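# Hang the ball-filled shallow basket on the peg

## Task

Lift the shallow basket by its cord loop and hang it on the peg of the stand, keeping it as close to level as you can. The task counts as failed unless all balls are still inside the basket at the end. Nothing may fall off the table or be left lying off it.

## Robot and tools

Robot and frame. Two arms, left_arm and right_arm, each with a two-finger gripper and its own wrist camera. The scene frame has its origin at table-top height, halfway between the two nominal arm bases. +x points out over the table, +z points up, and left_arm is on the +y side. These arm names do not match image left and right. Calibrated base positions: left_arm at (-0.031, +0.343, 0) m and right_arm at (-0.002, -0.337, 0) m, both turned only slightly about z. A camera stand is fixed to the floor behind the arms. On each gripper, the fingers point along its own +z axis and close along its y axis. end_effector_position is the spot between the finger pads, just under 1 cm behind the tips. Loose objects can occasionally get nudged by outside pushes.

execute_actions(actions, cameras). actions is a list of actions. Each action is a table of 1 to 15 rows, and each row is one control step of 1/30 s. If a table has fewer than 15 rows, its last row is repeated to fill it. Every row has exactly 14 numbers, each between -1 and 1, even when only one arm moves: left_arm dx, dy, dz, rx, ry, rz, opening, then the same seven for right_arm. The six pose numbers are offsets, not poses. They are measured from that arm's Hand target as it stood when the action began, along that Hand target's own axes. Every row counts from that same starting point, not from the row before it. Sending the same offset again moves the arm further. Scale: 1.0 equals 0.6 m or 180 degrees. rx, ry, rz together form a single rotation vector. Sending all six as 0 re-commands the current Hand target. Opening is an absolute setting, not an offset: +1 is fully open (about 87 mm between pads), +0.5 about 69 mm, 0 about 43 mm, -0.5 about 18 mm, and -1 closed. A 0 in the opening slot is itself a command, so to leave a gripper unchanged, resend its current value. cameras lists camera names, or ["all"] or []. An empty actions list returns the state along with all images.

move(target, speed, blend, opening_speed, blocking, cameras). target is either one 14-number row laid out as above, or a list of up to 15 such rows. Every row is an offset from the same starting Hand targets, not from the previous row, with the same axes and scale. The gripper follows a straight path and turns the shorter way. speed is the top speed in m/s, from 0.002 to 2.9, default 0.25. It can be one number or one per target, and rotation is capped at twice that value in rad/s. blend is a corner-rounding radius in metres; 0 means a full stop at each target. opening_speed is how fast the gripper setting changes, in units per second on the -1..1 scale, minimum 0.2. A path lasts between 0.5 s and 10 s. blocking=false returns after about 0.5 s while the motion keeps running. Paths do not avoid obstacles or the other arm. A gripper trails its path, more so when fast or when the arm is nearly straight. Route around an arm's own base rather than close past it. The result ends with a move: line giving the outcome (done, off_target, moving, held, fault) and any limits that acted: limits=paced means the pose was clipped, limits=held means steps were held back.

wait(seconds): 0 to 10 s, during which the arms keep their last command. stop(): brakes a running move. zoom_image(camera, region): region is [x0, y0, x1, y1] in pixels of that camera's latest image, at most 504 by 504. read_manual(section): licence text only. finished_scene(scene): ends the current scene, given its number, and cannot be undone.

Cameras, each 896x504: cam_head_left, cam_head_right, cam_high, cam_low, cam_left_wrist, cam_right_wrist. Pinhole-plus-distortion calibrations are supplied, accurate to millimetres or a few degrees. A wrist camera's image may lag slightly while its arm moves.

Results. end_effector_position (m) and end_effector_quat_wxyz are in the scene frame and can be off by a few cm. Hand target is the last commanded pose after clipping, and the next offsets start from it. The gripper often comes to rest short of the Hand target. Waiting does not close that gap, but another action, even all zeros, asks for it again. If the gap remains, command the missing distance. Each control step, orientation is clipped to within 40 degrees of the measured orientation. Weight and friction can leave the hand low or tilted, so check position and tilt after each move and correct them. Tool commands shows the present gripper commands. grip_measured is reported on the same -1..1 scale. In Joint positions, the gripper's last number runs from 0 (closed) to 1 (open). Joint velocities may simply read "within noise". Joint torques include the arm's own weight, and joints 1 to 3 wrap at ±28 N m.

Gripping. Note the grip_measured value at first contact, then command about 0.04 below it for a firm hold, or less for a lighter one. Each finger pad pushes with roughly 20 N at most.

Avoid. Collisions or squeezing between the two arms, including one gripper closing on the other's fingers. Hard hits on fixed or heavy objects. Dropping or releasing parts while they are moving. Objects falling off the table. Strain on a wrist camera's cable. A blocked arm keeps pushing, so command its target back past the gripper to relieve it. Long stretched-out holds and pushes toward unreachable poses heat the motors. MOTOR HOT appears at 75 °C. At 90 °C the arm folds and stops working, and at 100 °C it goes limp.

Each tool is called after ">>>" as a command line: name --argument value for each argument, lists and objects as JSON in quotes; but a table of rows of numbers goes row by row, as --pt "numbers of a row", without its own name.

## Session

>>> execute_actions --actions '[]'

>>> zoom_image --camera "cam_head_left" --region '[340, 130, 560, 430]'

>>> zoom_image --camera "cam_head_right" --region '[340, 130, 560, 430]'

Scene clock: 0.00 s.
left_arm: end_effector_position=(+0.3428, +0.3226, +0.0374) grip_measured=+0.976 end_effector_quat_wxyz=(+0.568, +0.017, +0.822, +0.046) | right_arm: end_effector_position=(+0.3540, -0.3643, +0.0350) grip_measured=+1.000 end_effector_quat_wxyz=(+0.554, +0.062, +0.830, -0.028)
Joint positions: left_arm=[-0.114 1.581 0.334 0.88 -0.197 0.027 0.988] | right_arm=[-0.065 1.491 0.287 0.808 0.068 0.053 1]
Joint velocities: within noise
Joint torques (N m): no reading
Heat: left arm: 33 °C; right arm: 34 °C.
Hand target: left_arm +0.3469, +0.3220, +0.0444; +0.577, +0.016, +0.816, +0.045 | right_arm +0.3556, -0.3644, +0.0374; +0.556, +0.062, +0.828, -0.028
Tool commands: left_gripper/opening=+1.0 right_gripper/opening=+1.0
camera_calibration:
cam_left_wrist: T_world_to_cam=[[0.00166941, -0.996978, -0.0776708, 0.320789], [-0.944467, 0.023951, -0.327733, 0.348417], [0.328602, 0.0739046, -0.941572, 0.0411814], [0, 0, 0, 1]] pos_world=[0.315, 0.308431, 0.177879]
cam_right_wrist: T_world_to_cam=[[-0.128001, -0.991758, -0.00565965, -0.319829], [-0.940893, 0.123236, -0.315489, 0.413176], [0.313586, -0.0350576, -0.948912, 0.0550576], [0, 0, 0, 1]] pos_world=[0.330551, -0.366181, 0.180787]

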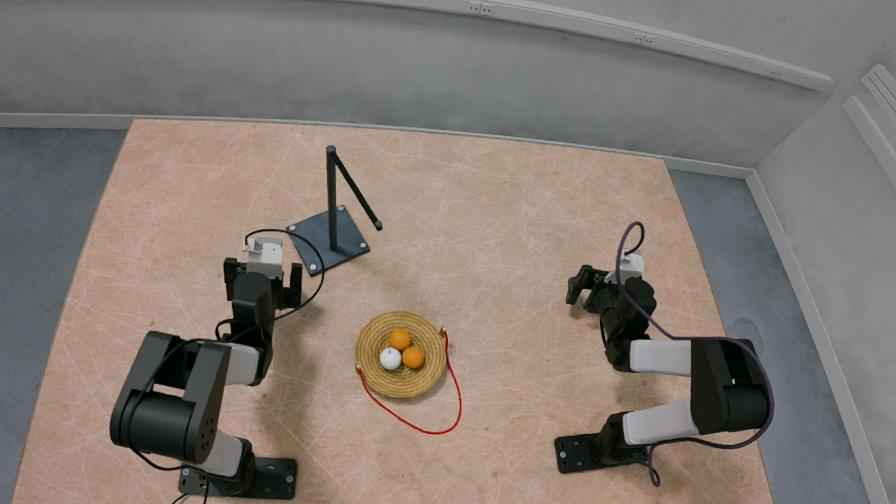

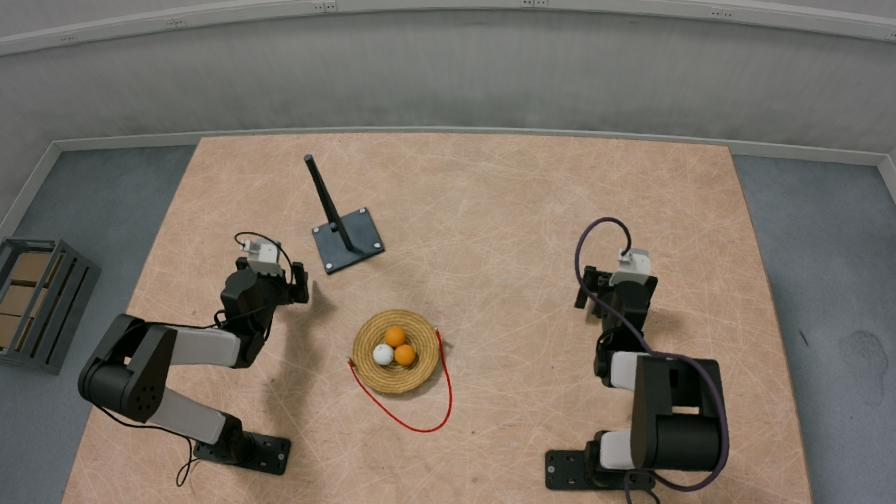

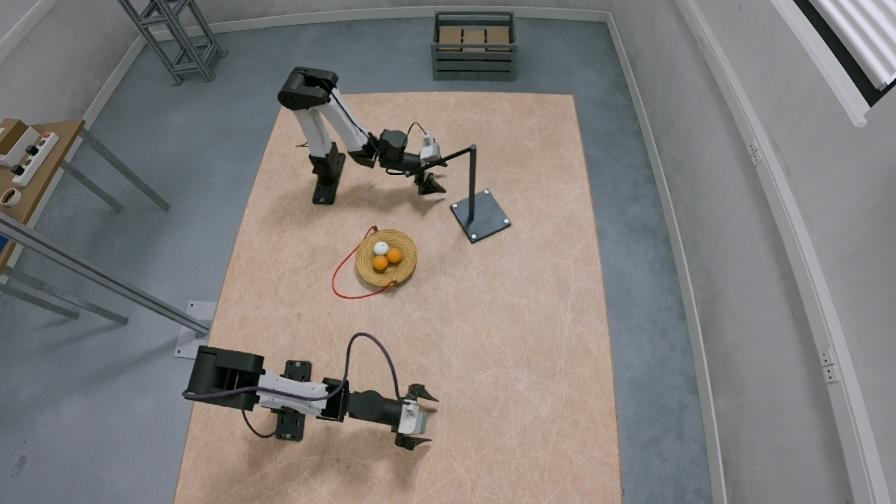

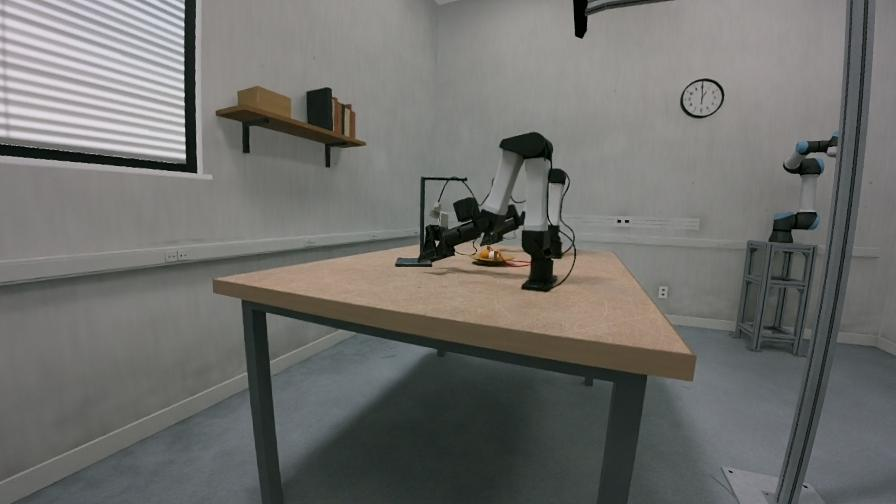

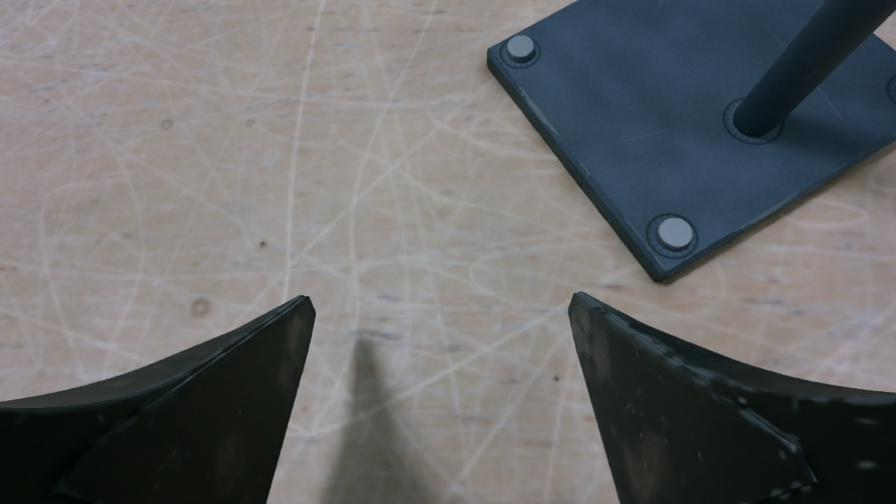

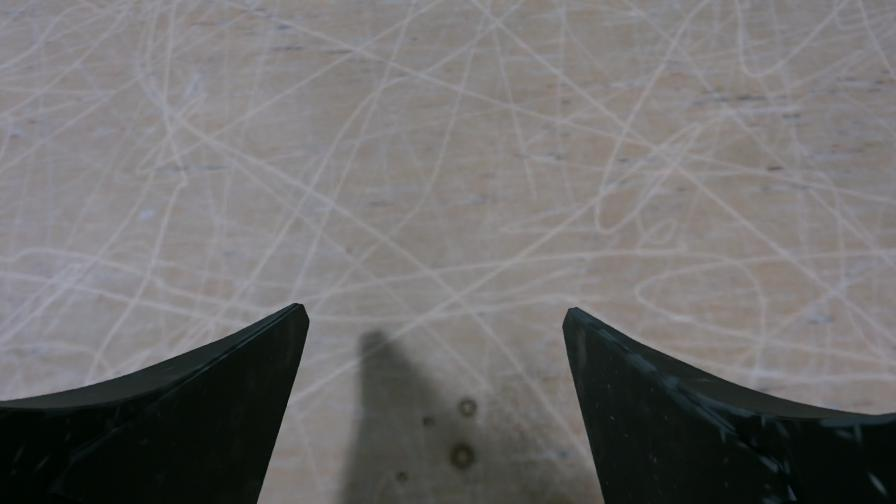

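Scaled by 1.680 from the camera's 896x504 image, which has a finer 1280x720 frame.

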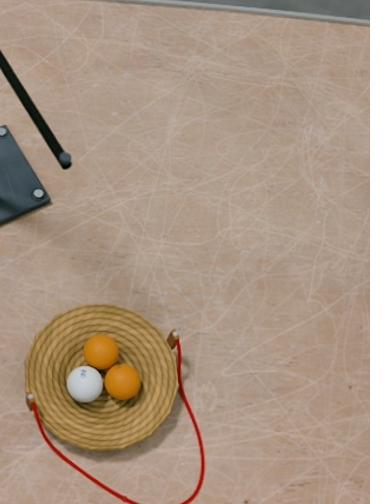

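Scaled by 1.680 from the camera's 896x504 image, which has a finer 1280x720 frame.

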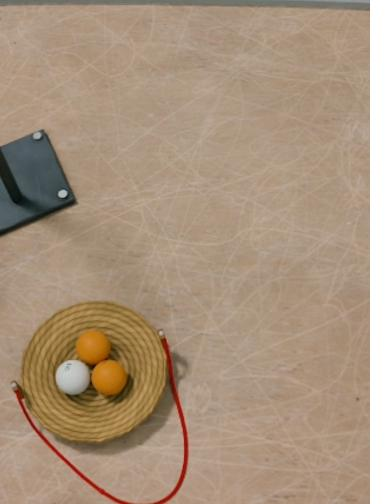

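>>> zoom_image --camera "cam_head_right" --region '[290, 140, 400, 280]'

>>> zoom_image --camera "cam_head_left" --region '[280, 135, 400, 285]'

>>> zoom_image --camera "cam_high" --region '[320, 130, 520, 310]'

>>> zoom_image --camera "cam_head_left" --region '[345, 300, 475, 440]'

>>> zoom_image --camera "cam_head_right" --region '[335, 300, 465, 440]'

>>> zoom_image --camera "cam_low" --region '[380, 160, 560, 280]'

Scaled by 3.600 from the camera's 896x504 image, which has a finer 1280x720 frame.

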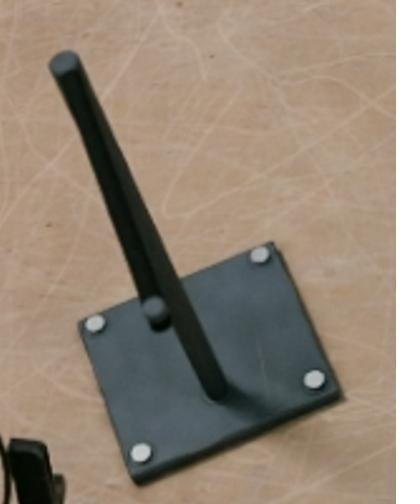

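Scaled by 3.360 from the camera's 896x504 image, which has a finer 1280x720 frame.

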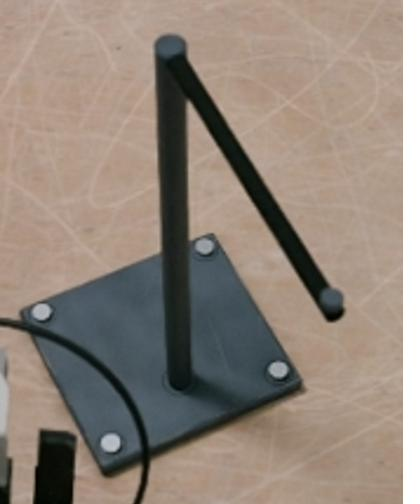

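Scaled by 2.520 from the camera's 896x504 image, which has a finer 1280x720 frame.

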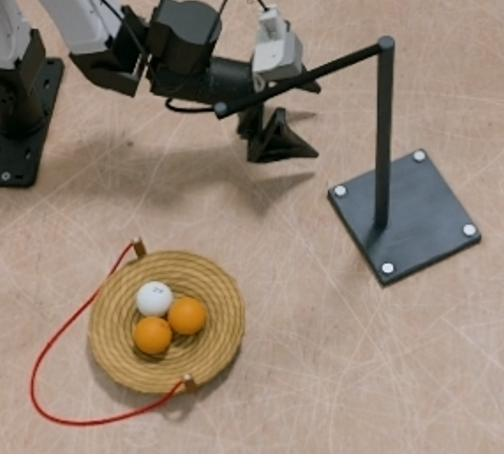

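Scaled by 3.600 from the camera's 896x504 image, which has a finer 1280x720 frame.

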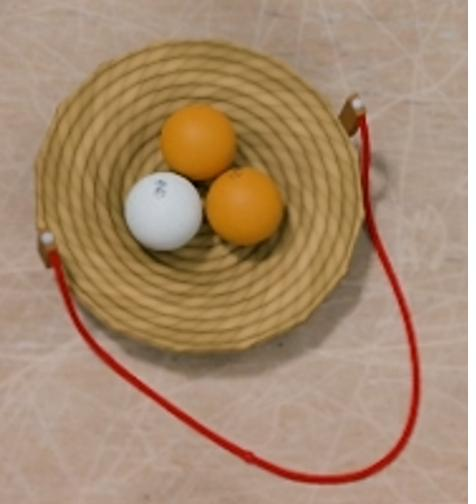

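Scaled by 3.600 from the camera's 896x504 image, which has a finer 1280x720 frame.

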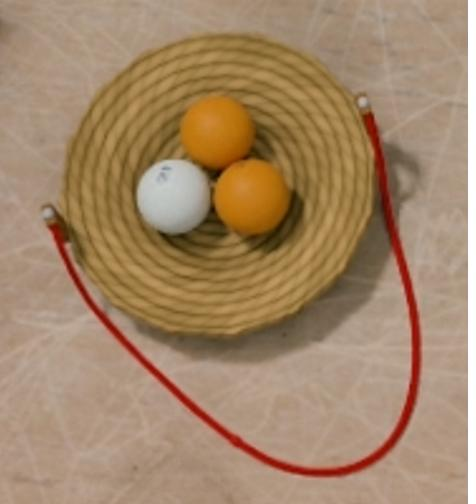

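Scaled by 2.800 from the camera's 896x504 image, which has a finer 1280x720 frame.

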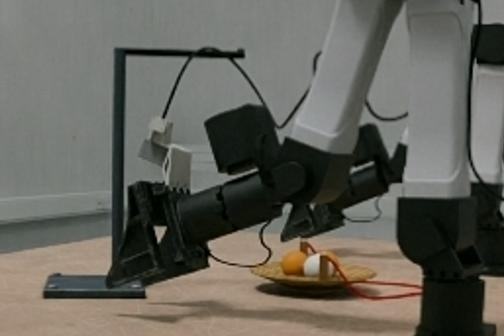

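>>> move --target '[-0.153,-0.3793,-0.5557,0.3129,0.0774,0.1411,0.0,0,0,0,0,0,0,1]' --speed 0.4 --cameras '["cam_left_wrist"]'

Scene clock: 98.37 s.
left_arm: end_effector_position=(+0.0687, +0.0739, +0.2084) grip_measured=+0.000 end_effector_quat_wxyz=(+0.372, +0.455, +0.780, -0.214) | right_arm: end_effector_position=(+0.3540, -0.3643, +0.0350) grip_measured=+1.000 end_effector_quat_wxyz=(+0.554, +0.062, +0.830, -0.028)
Joint positions: left_arm=[-1.285 1.009 1.019 -0.713 -0.21 -0.167 0.5] | right_arm=[-0.065 1.491 0.287 0.808 0.068 0.053 1]
Joint torques (N m): left_arm=[-0.65 -1.78 9.58 1.45 -0.08 -0.39] | right_arm=[-0.06 -3.78 5.09 1.82 0.06 0.02]
Heat: left arm: 38 °C; right arm: 36 °C.
Hand target: left_arm +0.0695, +0.0700, +0.2202; +0.380, +0.449, +0.778, -0.219 | right_arm +0.3556, -0.3644, +0.0374; +0.556, +0.062, +0.828, -0.028
Off the commanded pose: left_arm 0.012 m, 1 deg | right_arm 0.003 m, 0 deg.
move: off_target (left_arm)
camera_calibration:
cam_left_wrist: T_world_to_cam=[[-0.877043, -0.480078, 0.0179044, 0.0889521], [-0.480324, 0.876987, -0.0135472, -0.00877183], [-0.00919821, -0.0204814, -0.999748, 0.352988], [0, 0, 0, 1]] pos_world=[0.0770484, 0.0576264, 0.351188]
Images, in order (width x height): cam_left_wrist 896x504.

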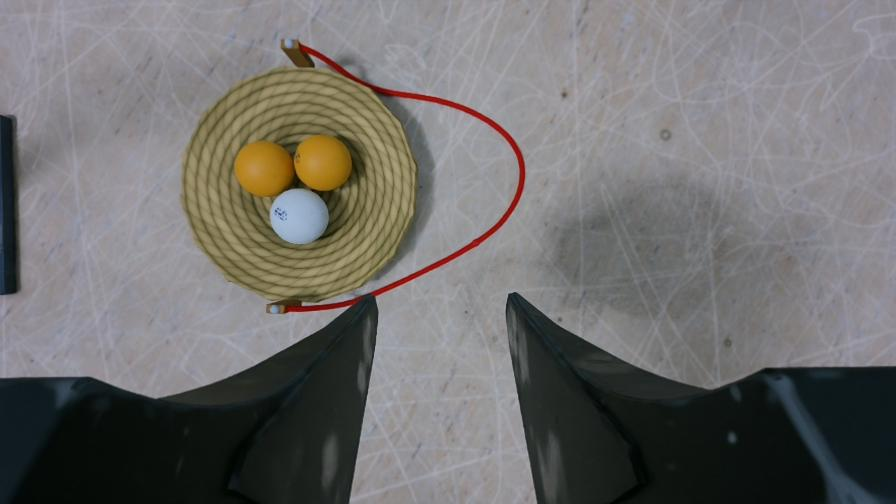

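>>> move --target '[0.1592,-0.1,0.2568,0.0612,0.2527,0.1099,-0.2,0,0,0,0,0,0,1]' --speed 0.2 --cameras '["cam_left_wrist"]'

Scene clock: 162.80 s.
left_arm: end_effector_position=(+0.0508, -0.0071, +0.0459) grip_measured=-0.200 end_effector_quat_wxyz=(+0.038, +0.650, +0.759, -0.028) | right_arm: end_effector_position=(+0.3540, -0.3643, +0.0350) grip_measured=+1.000 end_effector_quat_wxyz=(+0.554, +0.062, +0.830, -0.028)
Joint positions: left_arm=[-1.314 2.008 1.55 -1.02 -0.001 0.066 0.4] | right_arm=[-0.065 1.491 0.287 0.808 0.068 0.053 1]
Joint torques (N m): left_arm=[-0.61 -9.22 8.34 0.41 0.18 -0.15] | right_arm=[-0.05 -3.77 5.14 1.81 0.06 0.01]
Heat: left arm: 39 °C; right arm: 36 °C.
Hand target: left_arm +0.0489, -0.0143, +0.0501; +0.039, +0.655, +0.754, -0.035 | right_arm +0.3556, -0.3644, +0.0374; +0.556, +0.062, +0.828, -0.028
Off the commanded pose: left_arm 0.009 m, 1 deg | right_arm 0.003 m, 0 deg.
move: done
camera_calibration:
cam_left_wrist: T_world_to_cam=[[-0.986991, -0.15942, 0.0208375, 0.0449026], [-0.0988471, 0.703912, 0.703376, -0.00206142], [-0.1268, 0.692166, -0.710513, 0.186402], [0, 0, 0, 1]] pos_world=[0.0677504, -0.120411, 0.132955]
Images, in order (width x height): cam_left_wrist 896x504.

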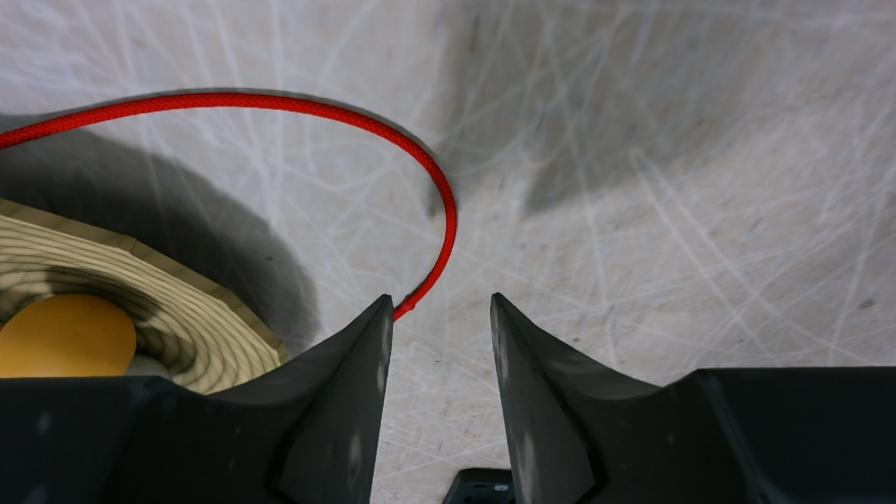

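>>> move --target '[0.0043,-0.0027,0.0735,0.0017,0,0.0166,-0.2,0,0,0,0,0,0,1]' --speed 0.07 --cameras '["cam_left_wrist"]'

Scene clock: 180.90 s.
left_arm: end_effector_position=(+0.0504, -0.0136, +0.0124) grip_measured=-0.200 end_effector_quat_wxyz=(+0.039, +0.669, +0.741, -0.030) | right_arm: end_effector_position=(+0.3540, -0.3643, +0.0350) grip_measured=+1.000 end_effector_quat_wxyz=(+0.554, +0.062, +0.830, -0.028)
Joint positions: left_arm=[-1.322 2.06 1.49 -0.902 0.004 0.11 0.4] | right_arm=[-0.065 1.491 0.287 0.808 0.068 0.053 1]
Joint torques (N m): left_arm=[-0.61 -9.28 4.74 0.71 0.19 -0.17] | right_arm=[-0.06 -3.78 5.11 1.82 0.04 0.02]
Heat: left arm: 40 °C; right arm: 36 °C.
Hand target: left_arm +0.0476, -0.0166, +0.0059; +0.038, +0.675, +0.736, -0.036 | right_arm +0.3556, -0.3644, +0.0374; +0.556, +0.062, +0.828, -0.028
Off the commanded pose: left_arm 0.008 m, 1 deg | right_arm 0.003 m, 0 deg.
move: done
camera_calibration:
cam_left_wrist: T_world_to_cam=[[-0.993937, -0.107979, 0.0207475, 0.04534], [-0.0627275, 0.711817, 0.699559, 0.0243926], [-0.090306, 0.694016, -0.714274, 0.165278], [0, 0, 0, 1]] pos_world=[0.0615208, -0.127173, 0.100049]
Images, in order (width x height): cam_left_wrist 896x504.

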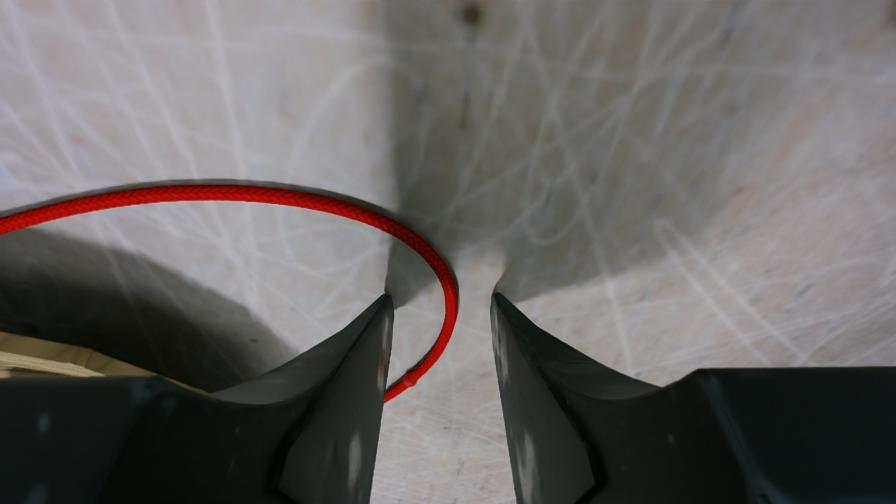

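>>> move --pt "0.0085 0 0.003 0 0 0 -0.2 0 0 0 0 0 0 1" --pt "0.0085 0 0.003 0 0 0 -1 0 0 0 0 0 0 1" --speed 0.05 --opening_speed 1.0 --cameras '["cam_left_wrist"]'

Scene clock: 198.13 s.
left_arm: end_effector_position=(+0.0504, -0.0132, +0.0115) grip_measured=-0.922 end_effector_quat_wxyz=(+0.040, +0.670, +0.740, -0.031) | right_arm: end_effector_position=(+0.3540, -0.3643, +0.0350) grip_measured=+1.000 end_effector_quat_wxyz=(+0.554, +0.062, +0.830, -0.028)
Joint positions: left_arm=[-1.322 2.058 1.483 -0.895 0.004 0.113 0.039] | right_arm=[-0.065 1.491 0.287 0.808 0.068 0.053 1]
Joint torques (N m): left_arm=[-0.64 -10.35 2.92 0.83 0.17 -0.16] | right_arm=[-0.03 -3.77 5.14 1.79 0.05 0.01]
Heat: left arm: 37 °C; right arm: 36 °C.
Hand target: left_arm +0.0472, -0.0118, +0.0036; +0.038, +0.675, +0.736, -0.036 | right_arm +0.3556, -0.3644, +0.0374; +0.556, +0.062, +0.828, -0.028
Off the commanded pose: left_arm 0.009 m, 1 deg | right_arm 0.003 m, 0 deg.
move: done
camera_calibration:
cam_left_wrist: T_world_to_cam=[[-0.994225, -0.105317, 0.0206206, 0.04539], [-0.0611098, 0.713546, 0.697938, 0.0246456], [-0.0882188, 0.692647, -0.715861, 0.164254], [0, 0, 0, 1]] pos_world=[0.0611242, -0.126576, 0.0994463]
Images, in order (width x height): cam_left_wrist 896x504.

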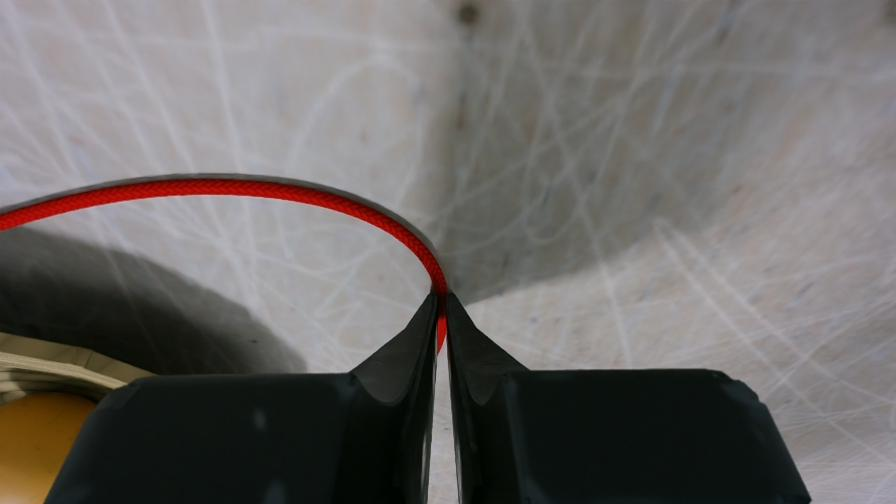

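>>> move --pt "0.0145 0.0573 -0.1633 -0.018 -0.08 -0.033 -1 0 0 0 0 0 0 1" --pt "0.0345 0.1612 -0.3665 -0.039 -0.174 -0.072 -1 0 0 0 0 0 0 1" --pt "0.0587 0.2458 -0.4783 -0.0541 -0.2421 -0.1006 -1 0 0 0 0 0 0 1" --blend '[0.03,0.03,0]' --speed 0.18 --cameras '["cam_left_wrist","cam_head_left"]'

Scene clock: 233.93 s.
left_arm: end_effector_position=(+0.1869, +0.0677, +0.2653) grip_measured=-0.922 end_effector_quat_wxyz=(+0.331, +0.486, +0.779, -0.218) | right_arm: end_effector_position=(+0.3540, -0.3643, +0.0350) grip_measured=+1.000 end_effector_quat_wxyz=(+0.554, +0.062, +0.830, -0.028)
Joint positions: left_arm=[-0.772 1.381 1.529 -0.931 0.239 0.209 0.039] | right_arm=[-0.065 1.491 0.287 0.808 0.068 0.053 1]
Joint torques (N m): left_arm=[0.13 -6.86 8.91 1.56 0.31 -0.16] | right_arm=[-0.03 -3.81 5.11 1.8 0.06 0.02]
Heat: left arm: 37 °C; right arm: 35 °C.
Hand target: left_arm +0.1886, +0.0658, +0.2853; +0.357, +0.487, +0.764, -0.227 | right_arm +0.3556, -0.3644, +0.0374; +0.556, +0.062, +0.828, -0.028
Off the commanded pose: left_arm 0.020 m, 4 deg | right_arm 0.003 m, 0 deg.
move: off_target (left_arm)
camera_calibration:
cam_left_wrist: T_world_to_cam=[[-0.907029, -0.419045, 0.0412216, 0.183904], [-0.416555, 0.907292, 0.0574649, 0.0213831], [-0.0614804, 0.0349513, -0.997496, 0.416274], [0, 0, 0, 1]] pos_world=[0.201306, 0.043114, 0.406422]
Images, in order (width x height): cam_head_left 896x504, cam_left_wrist 896x504.

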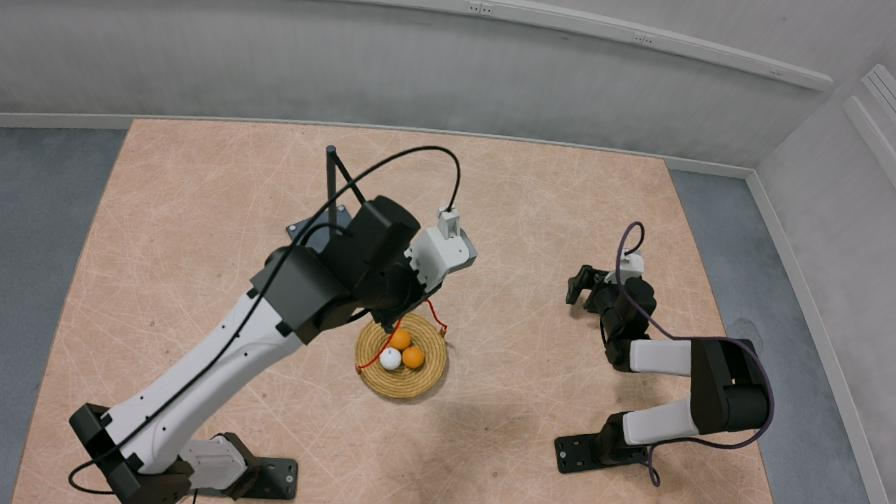

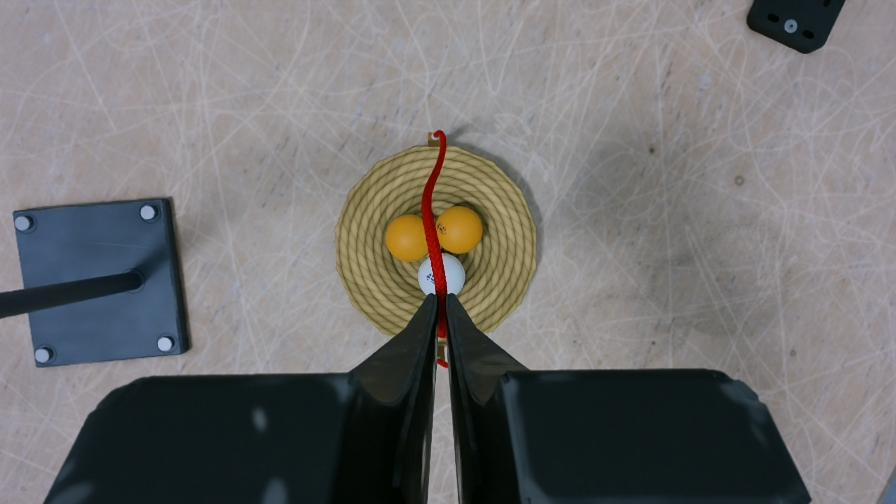

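>>> move --target '[-0.1287,0.0008,-0.0972,-0.0184,-0.0662,-0.0128,-1,0,0,0,0,0,0,1]' --speed 0.08 --cameras '["cam_left_wrist","cam_head_left","cam_head_right","cam_low"]'

>>> zoom_image --camera "cam_low" --region '[400, 170, 540, 280]'

>>> zoom_image --camera "cam_head_left" --region '[340, 270, 480, 410]'

>>> zoom_image --camera "cam_head_right" --region '[330, 270, 470, 410]'

Scene clock: 274.37 s.
left_arm: end_effector_position=(+0.1891, +0.0630, +0.3619) grip_measured=-0.922 end_effector_quat_wxyz=(+0.418, +0.443, +0.751, -0.255) | right_arm: end_effector_position=(+0.3540, -0.3643, +0.0350) grip_measured=+1.000 end_effector_quat_wxyz=(+0.554, +0.062, +0.830, -0.028)
Joint positions: left_arm=[-0.772 1.381 1.806 -0.989 0.231 0.129 0.039] | right_arm=[-0.065 1.491 0.287 0.808 0.068 0.053 1]
Joint torques (N m): left_arm=[-0.25 -4.98 8.75 1.83 0.06 -0.35] | right_arm=[-0.03 -3.84 5.11 1.8 0.04 0.02]
Heat: left arm: 40 °C; right arm: 35 °C.
Hand target: left_arm +0.1911, +0.0616, +0.3819; +0.444, +0.435, +0.739, -0.261 | right_arm +0.3556, -0.3644, +0.0374; +0.556, +0.062, +0.828, -0.028
Off the commanded pose: left_arm 0.020 m, 3 deg | right_arm 0.003 m, 0 deg.
move: off_target (left_arm)
camera_calibration:
cam_left_wrist: T_world_to_cam=[[-0.886393, -0.461711, 0.0336317, 0.181339], [-0.461216, 0.874517, -0.15, 0.106627], [0.039845, -0.14847, -0.988114, 0.501923], [0, 0, 0, 1]] pos_world=[0.189916, 0.0649999, 0.505852]
Images, in order (width x height): cam_head_left 896x504, cam_head_right 896x504, cam_low 896x504, cam_left_wrist 896x504.

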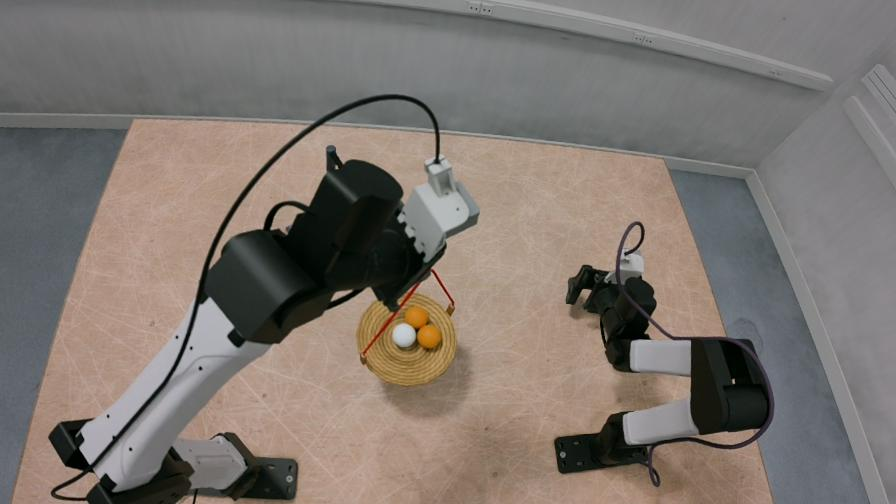

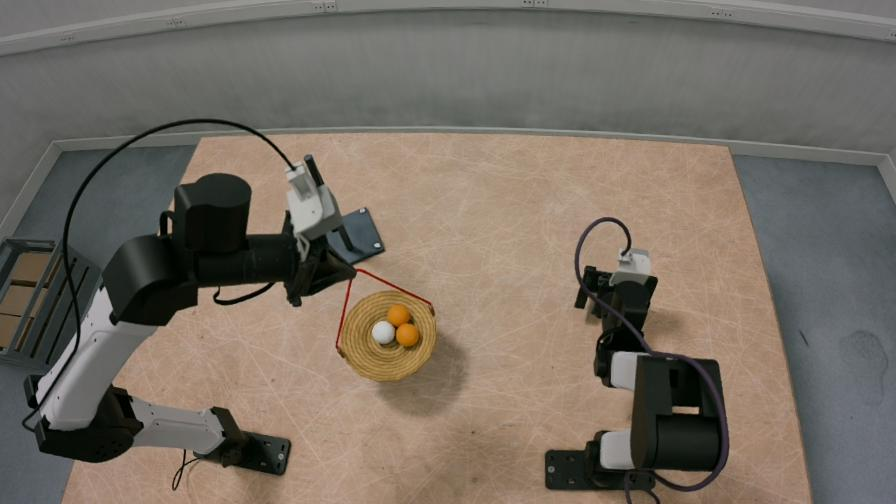

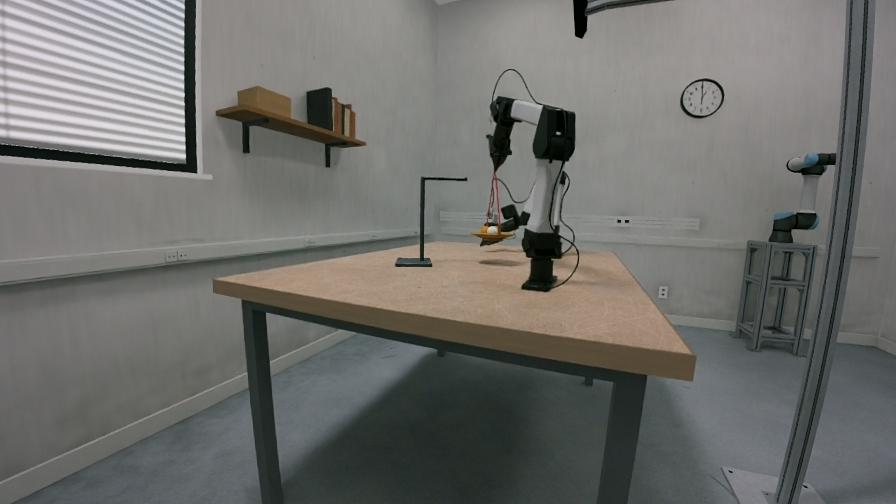

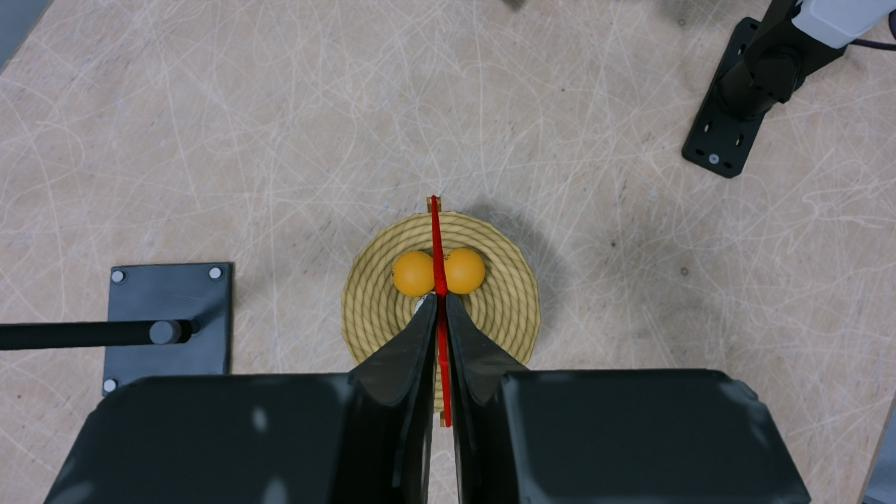

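Scaled by 3.600 from the camera's 896x504 image, which has a finer 1280x720 frame.

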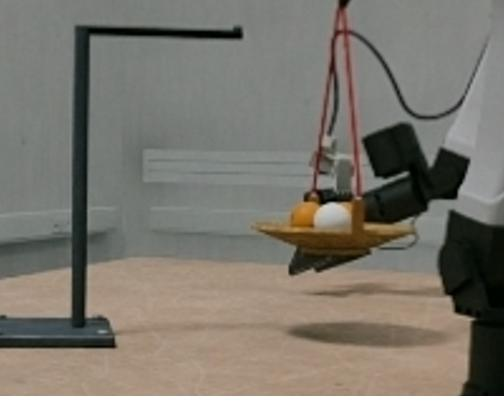

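Scaled by 3.600 from the camera's 896x504 image, which has a finer 1280x720 frame.

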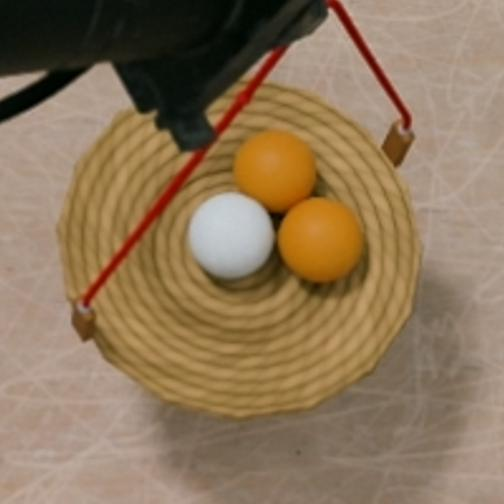

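Scaled by 3.600 from the camera's 896x504 image, which has a finer 1280x720 frame.

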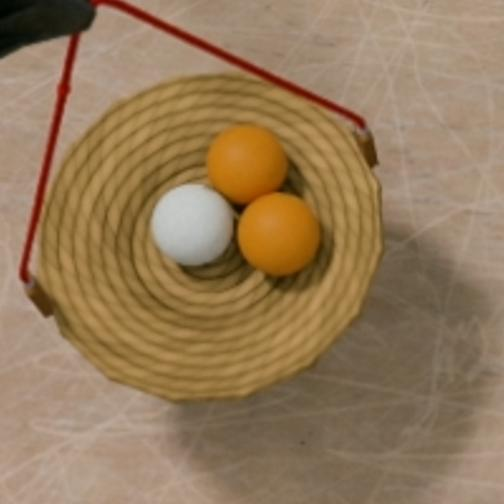

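>>> zoom_image --camera "cam_low" --region '[460, 205, 520, 250]'

Scaled by 8.400 from the camera's 896x504 image, which has a finer 1280x720 frame.

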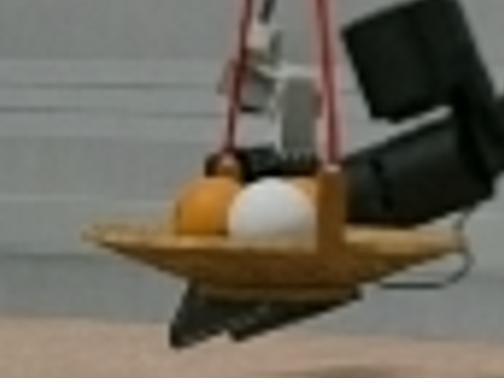

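>>> move --target '[0.003,0.2532,-0.016,-0.0064,0,-0.0034,-1,0,0,0,0,0,0,1]' --speed 0.08 --cameras '["cam_left_wrist"]'

Scene clock: 325.10 s.
left_arm: end_effector_position=(+0.3164, +0.1457, +0.3706) grip_measured=-0.922 end_effector_quat_wxyz=(+0.427, +0.419, +0.760, -0.255) | right_arm: end_effector_position=(+0.3540, -0.3643, +0.0350) grip_measured=+1.000 end_effector_quat_wxyz=(+0.554, +0.062, +0.830, -0.028)
Joint positions: left_arm=[-0.254 1.671 2.146 -1.15 0.63 0.407 0.039] | right_arm=[-0.065 1.491 0.287 0.808 0.068 0.053 1]
Joint torques (N m): left_arm=[0.13 -6.28 8.28 1.58 0.43 -0.16] | right_arm=[-0.06 -3.82 5.12 1.83 0.05 0.02]
Heat: left arm: 39 °C; right arm: 36 °C.
Hand target: left_arm +0.3193, +0.1435, +0.3848; +0.447, +0.426, +0.744, -0.256 | right_arm +0.3556, -0.3644, +0.0374; +0.556, +0.062, +0.828, -0.028
Off the commanded pose: left_arm 0.015 m, 3 deg | right_arm 0.003 m, 0 deg.
move: off_target (left_arm)
camera_calibration:
cam_left_wrist: T_world_to_cam=[[-0.863228, -0.502262, 0.0506947, 0.324333], [-0.503132, 0.847812, -0.167553, 0.117961], [0.0411758, -0.170142, -0.984559, 0.519109], [0, 0, 0, 1]] pos_world=[0.317948, 0.151214, 0.514416]
Images, in order (width x height): cam_left_wrist 896x504.

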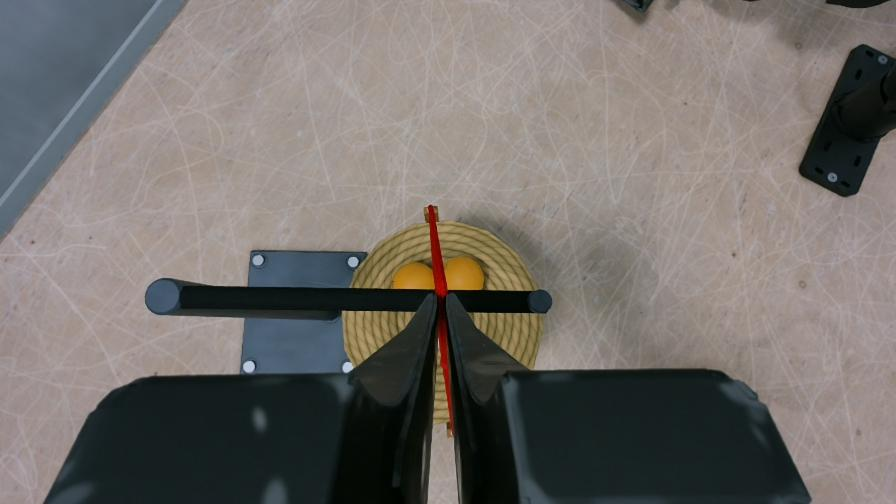

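>>> move --target '[0.0492,0,0.0312,0,0,0,-1,0,0,0,0,0,0,1]' --speed 0.05 --cameras '["cam_left_wrist","cam_low"]'

>>> zoom_image --camera "cam_low" --region '[400, 160, 500, 260]'

>>> zoom_image --camera "cam_left_wrist" --region '[340, 200, 560, 360]'

Scene clock: 356.23 s.
left_arm: end_effector_position=(+0.3201, +0.1444, +0.3332) grip_measured=-0.922 end_effector_quat_wxyz=(+0.415, +0.418, +0.766, -0.258) | right_arm: end_effector_position=(+0.3540, -0.3643, +0.0350) grip_measured=+1.000 end_effector_quat_wxyz=(+0.554, +0.062, +0.830, -0.028)
Joint positions: left_arm=[-0.254 1.611 1.918 -1.012 0.631 0.408 0.039] | right_arm=[-0.065 1.491 0.287 0.808 0.068 0.053 1]
Joint torques (N m): left_arm=[-0.44 -9.61 5.2 1.96 0.41 -0.21] | right_arm=[-0.09 -3.84 5.09 1.81 0.05 0.02]
Heat: left arm: 42 °C; right arm: 36 °C.
Hand target: left_arm +0.3207, +0.1413, +0.3499; +0.447, +0.426, +0.744, -0.256 | right_arm +0.3556, -0.3644, +0.0374; +0.556, +0.062, +0.828, -0.028
Off the commanded pose: left_arm 0.017 m, 5 deg | right_arm 0.003 m, 0 deg.
move: off_target (left_arm)
camera_calibration:
cam_left_wrist: T_world_to_cam=[[-0.862509, -0.501184, 0.0699484, 0.322031], [-0.505851, 0.85011, -0.14638, 0.108097], [0.0138995, -0.161637, -0.986752, 0.490102], [0, 0, 0, 1]] pos_world=[0.325624, 0.148721, 0.476907]
Images, in order (width x height): cam_low 896x504, cam_left_wrist 896x504.

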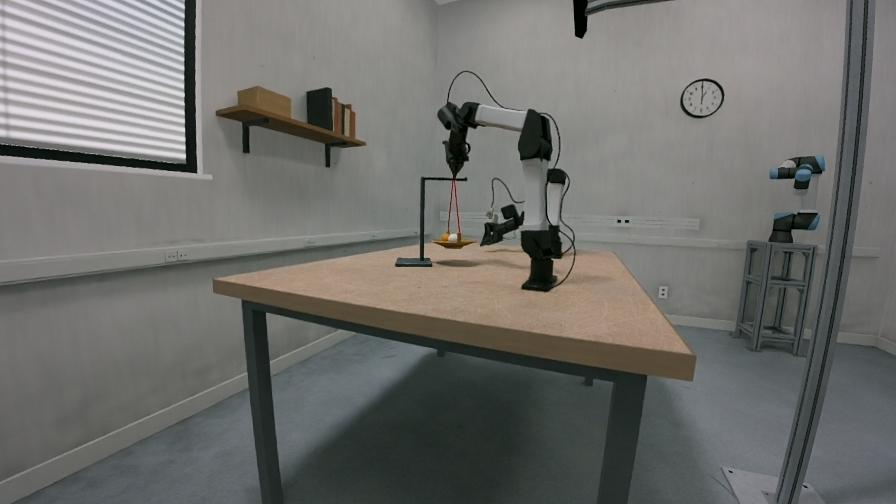

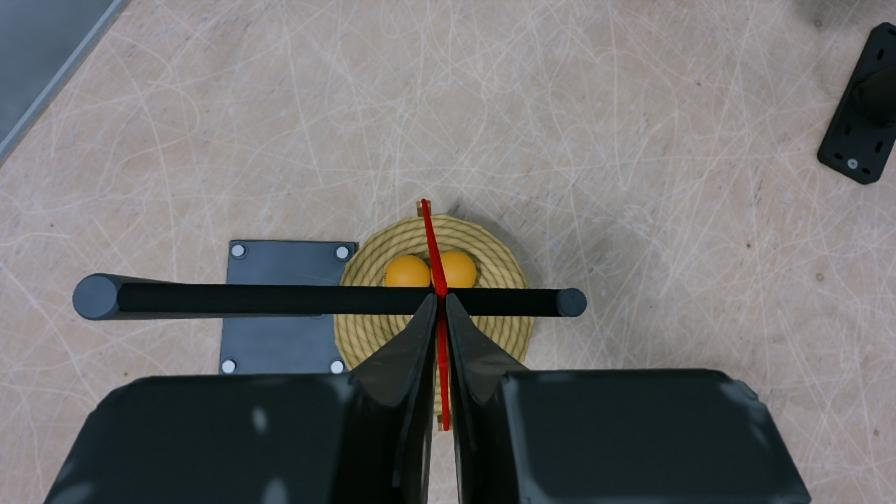

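Scaled by 5.040 from the camera's 896x504 image, which has a finer 1280x720 frame.

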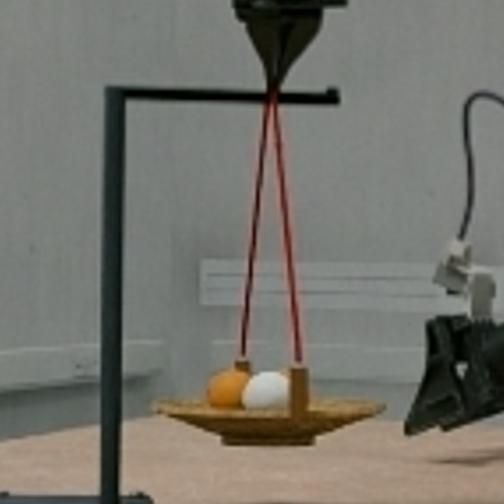

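Scaled by 2.291 from the camera's 896x504 image, which has a finer 1280x720 frame.

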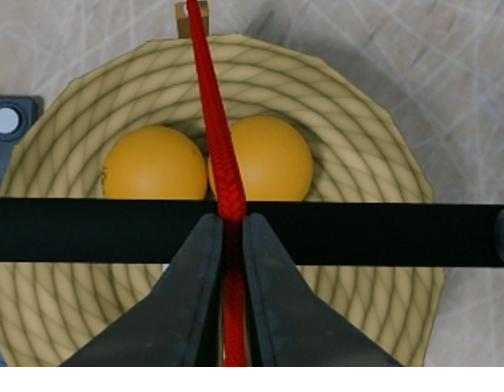

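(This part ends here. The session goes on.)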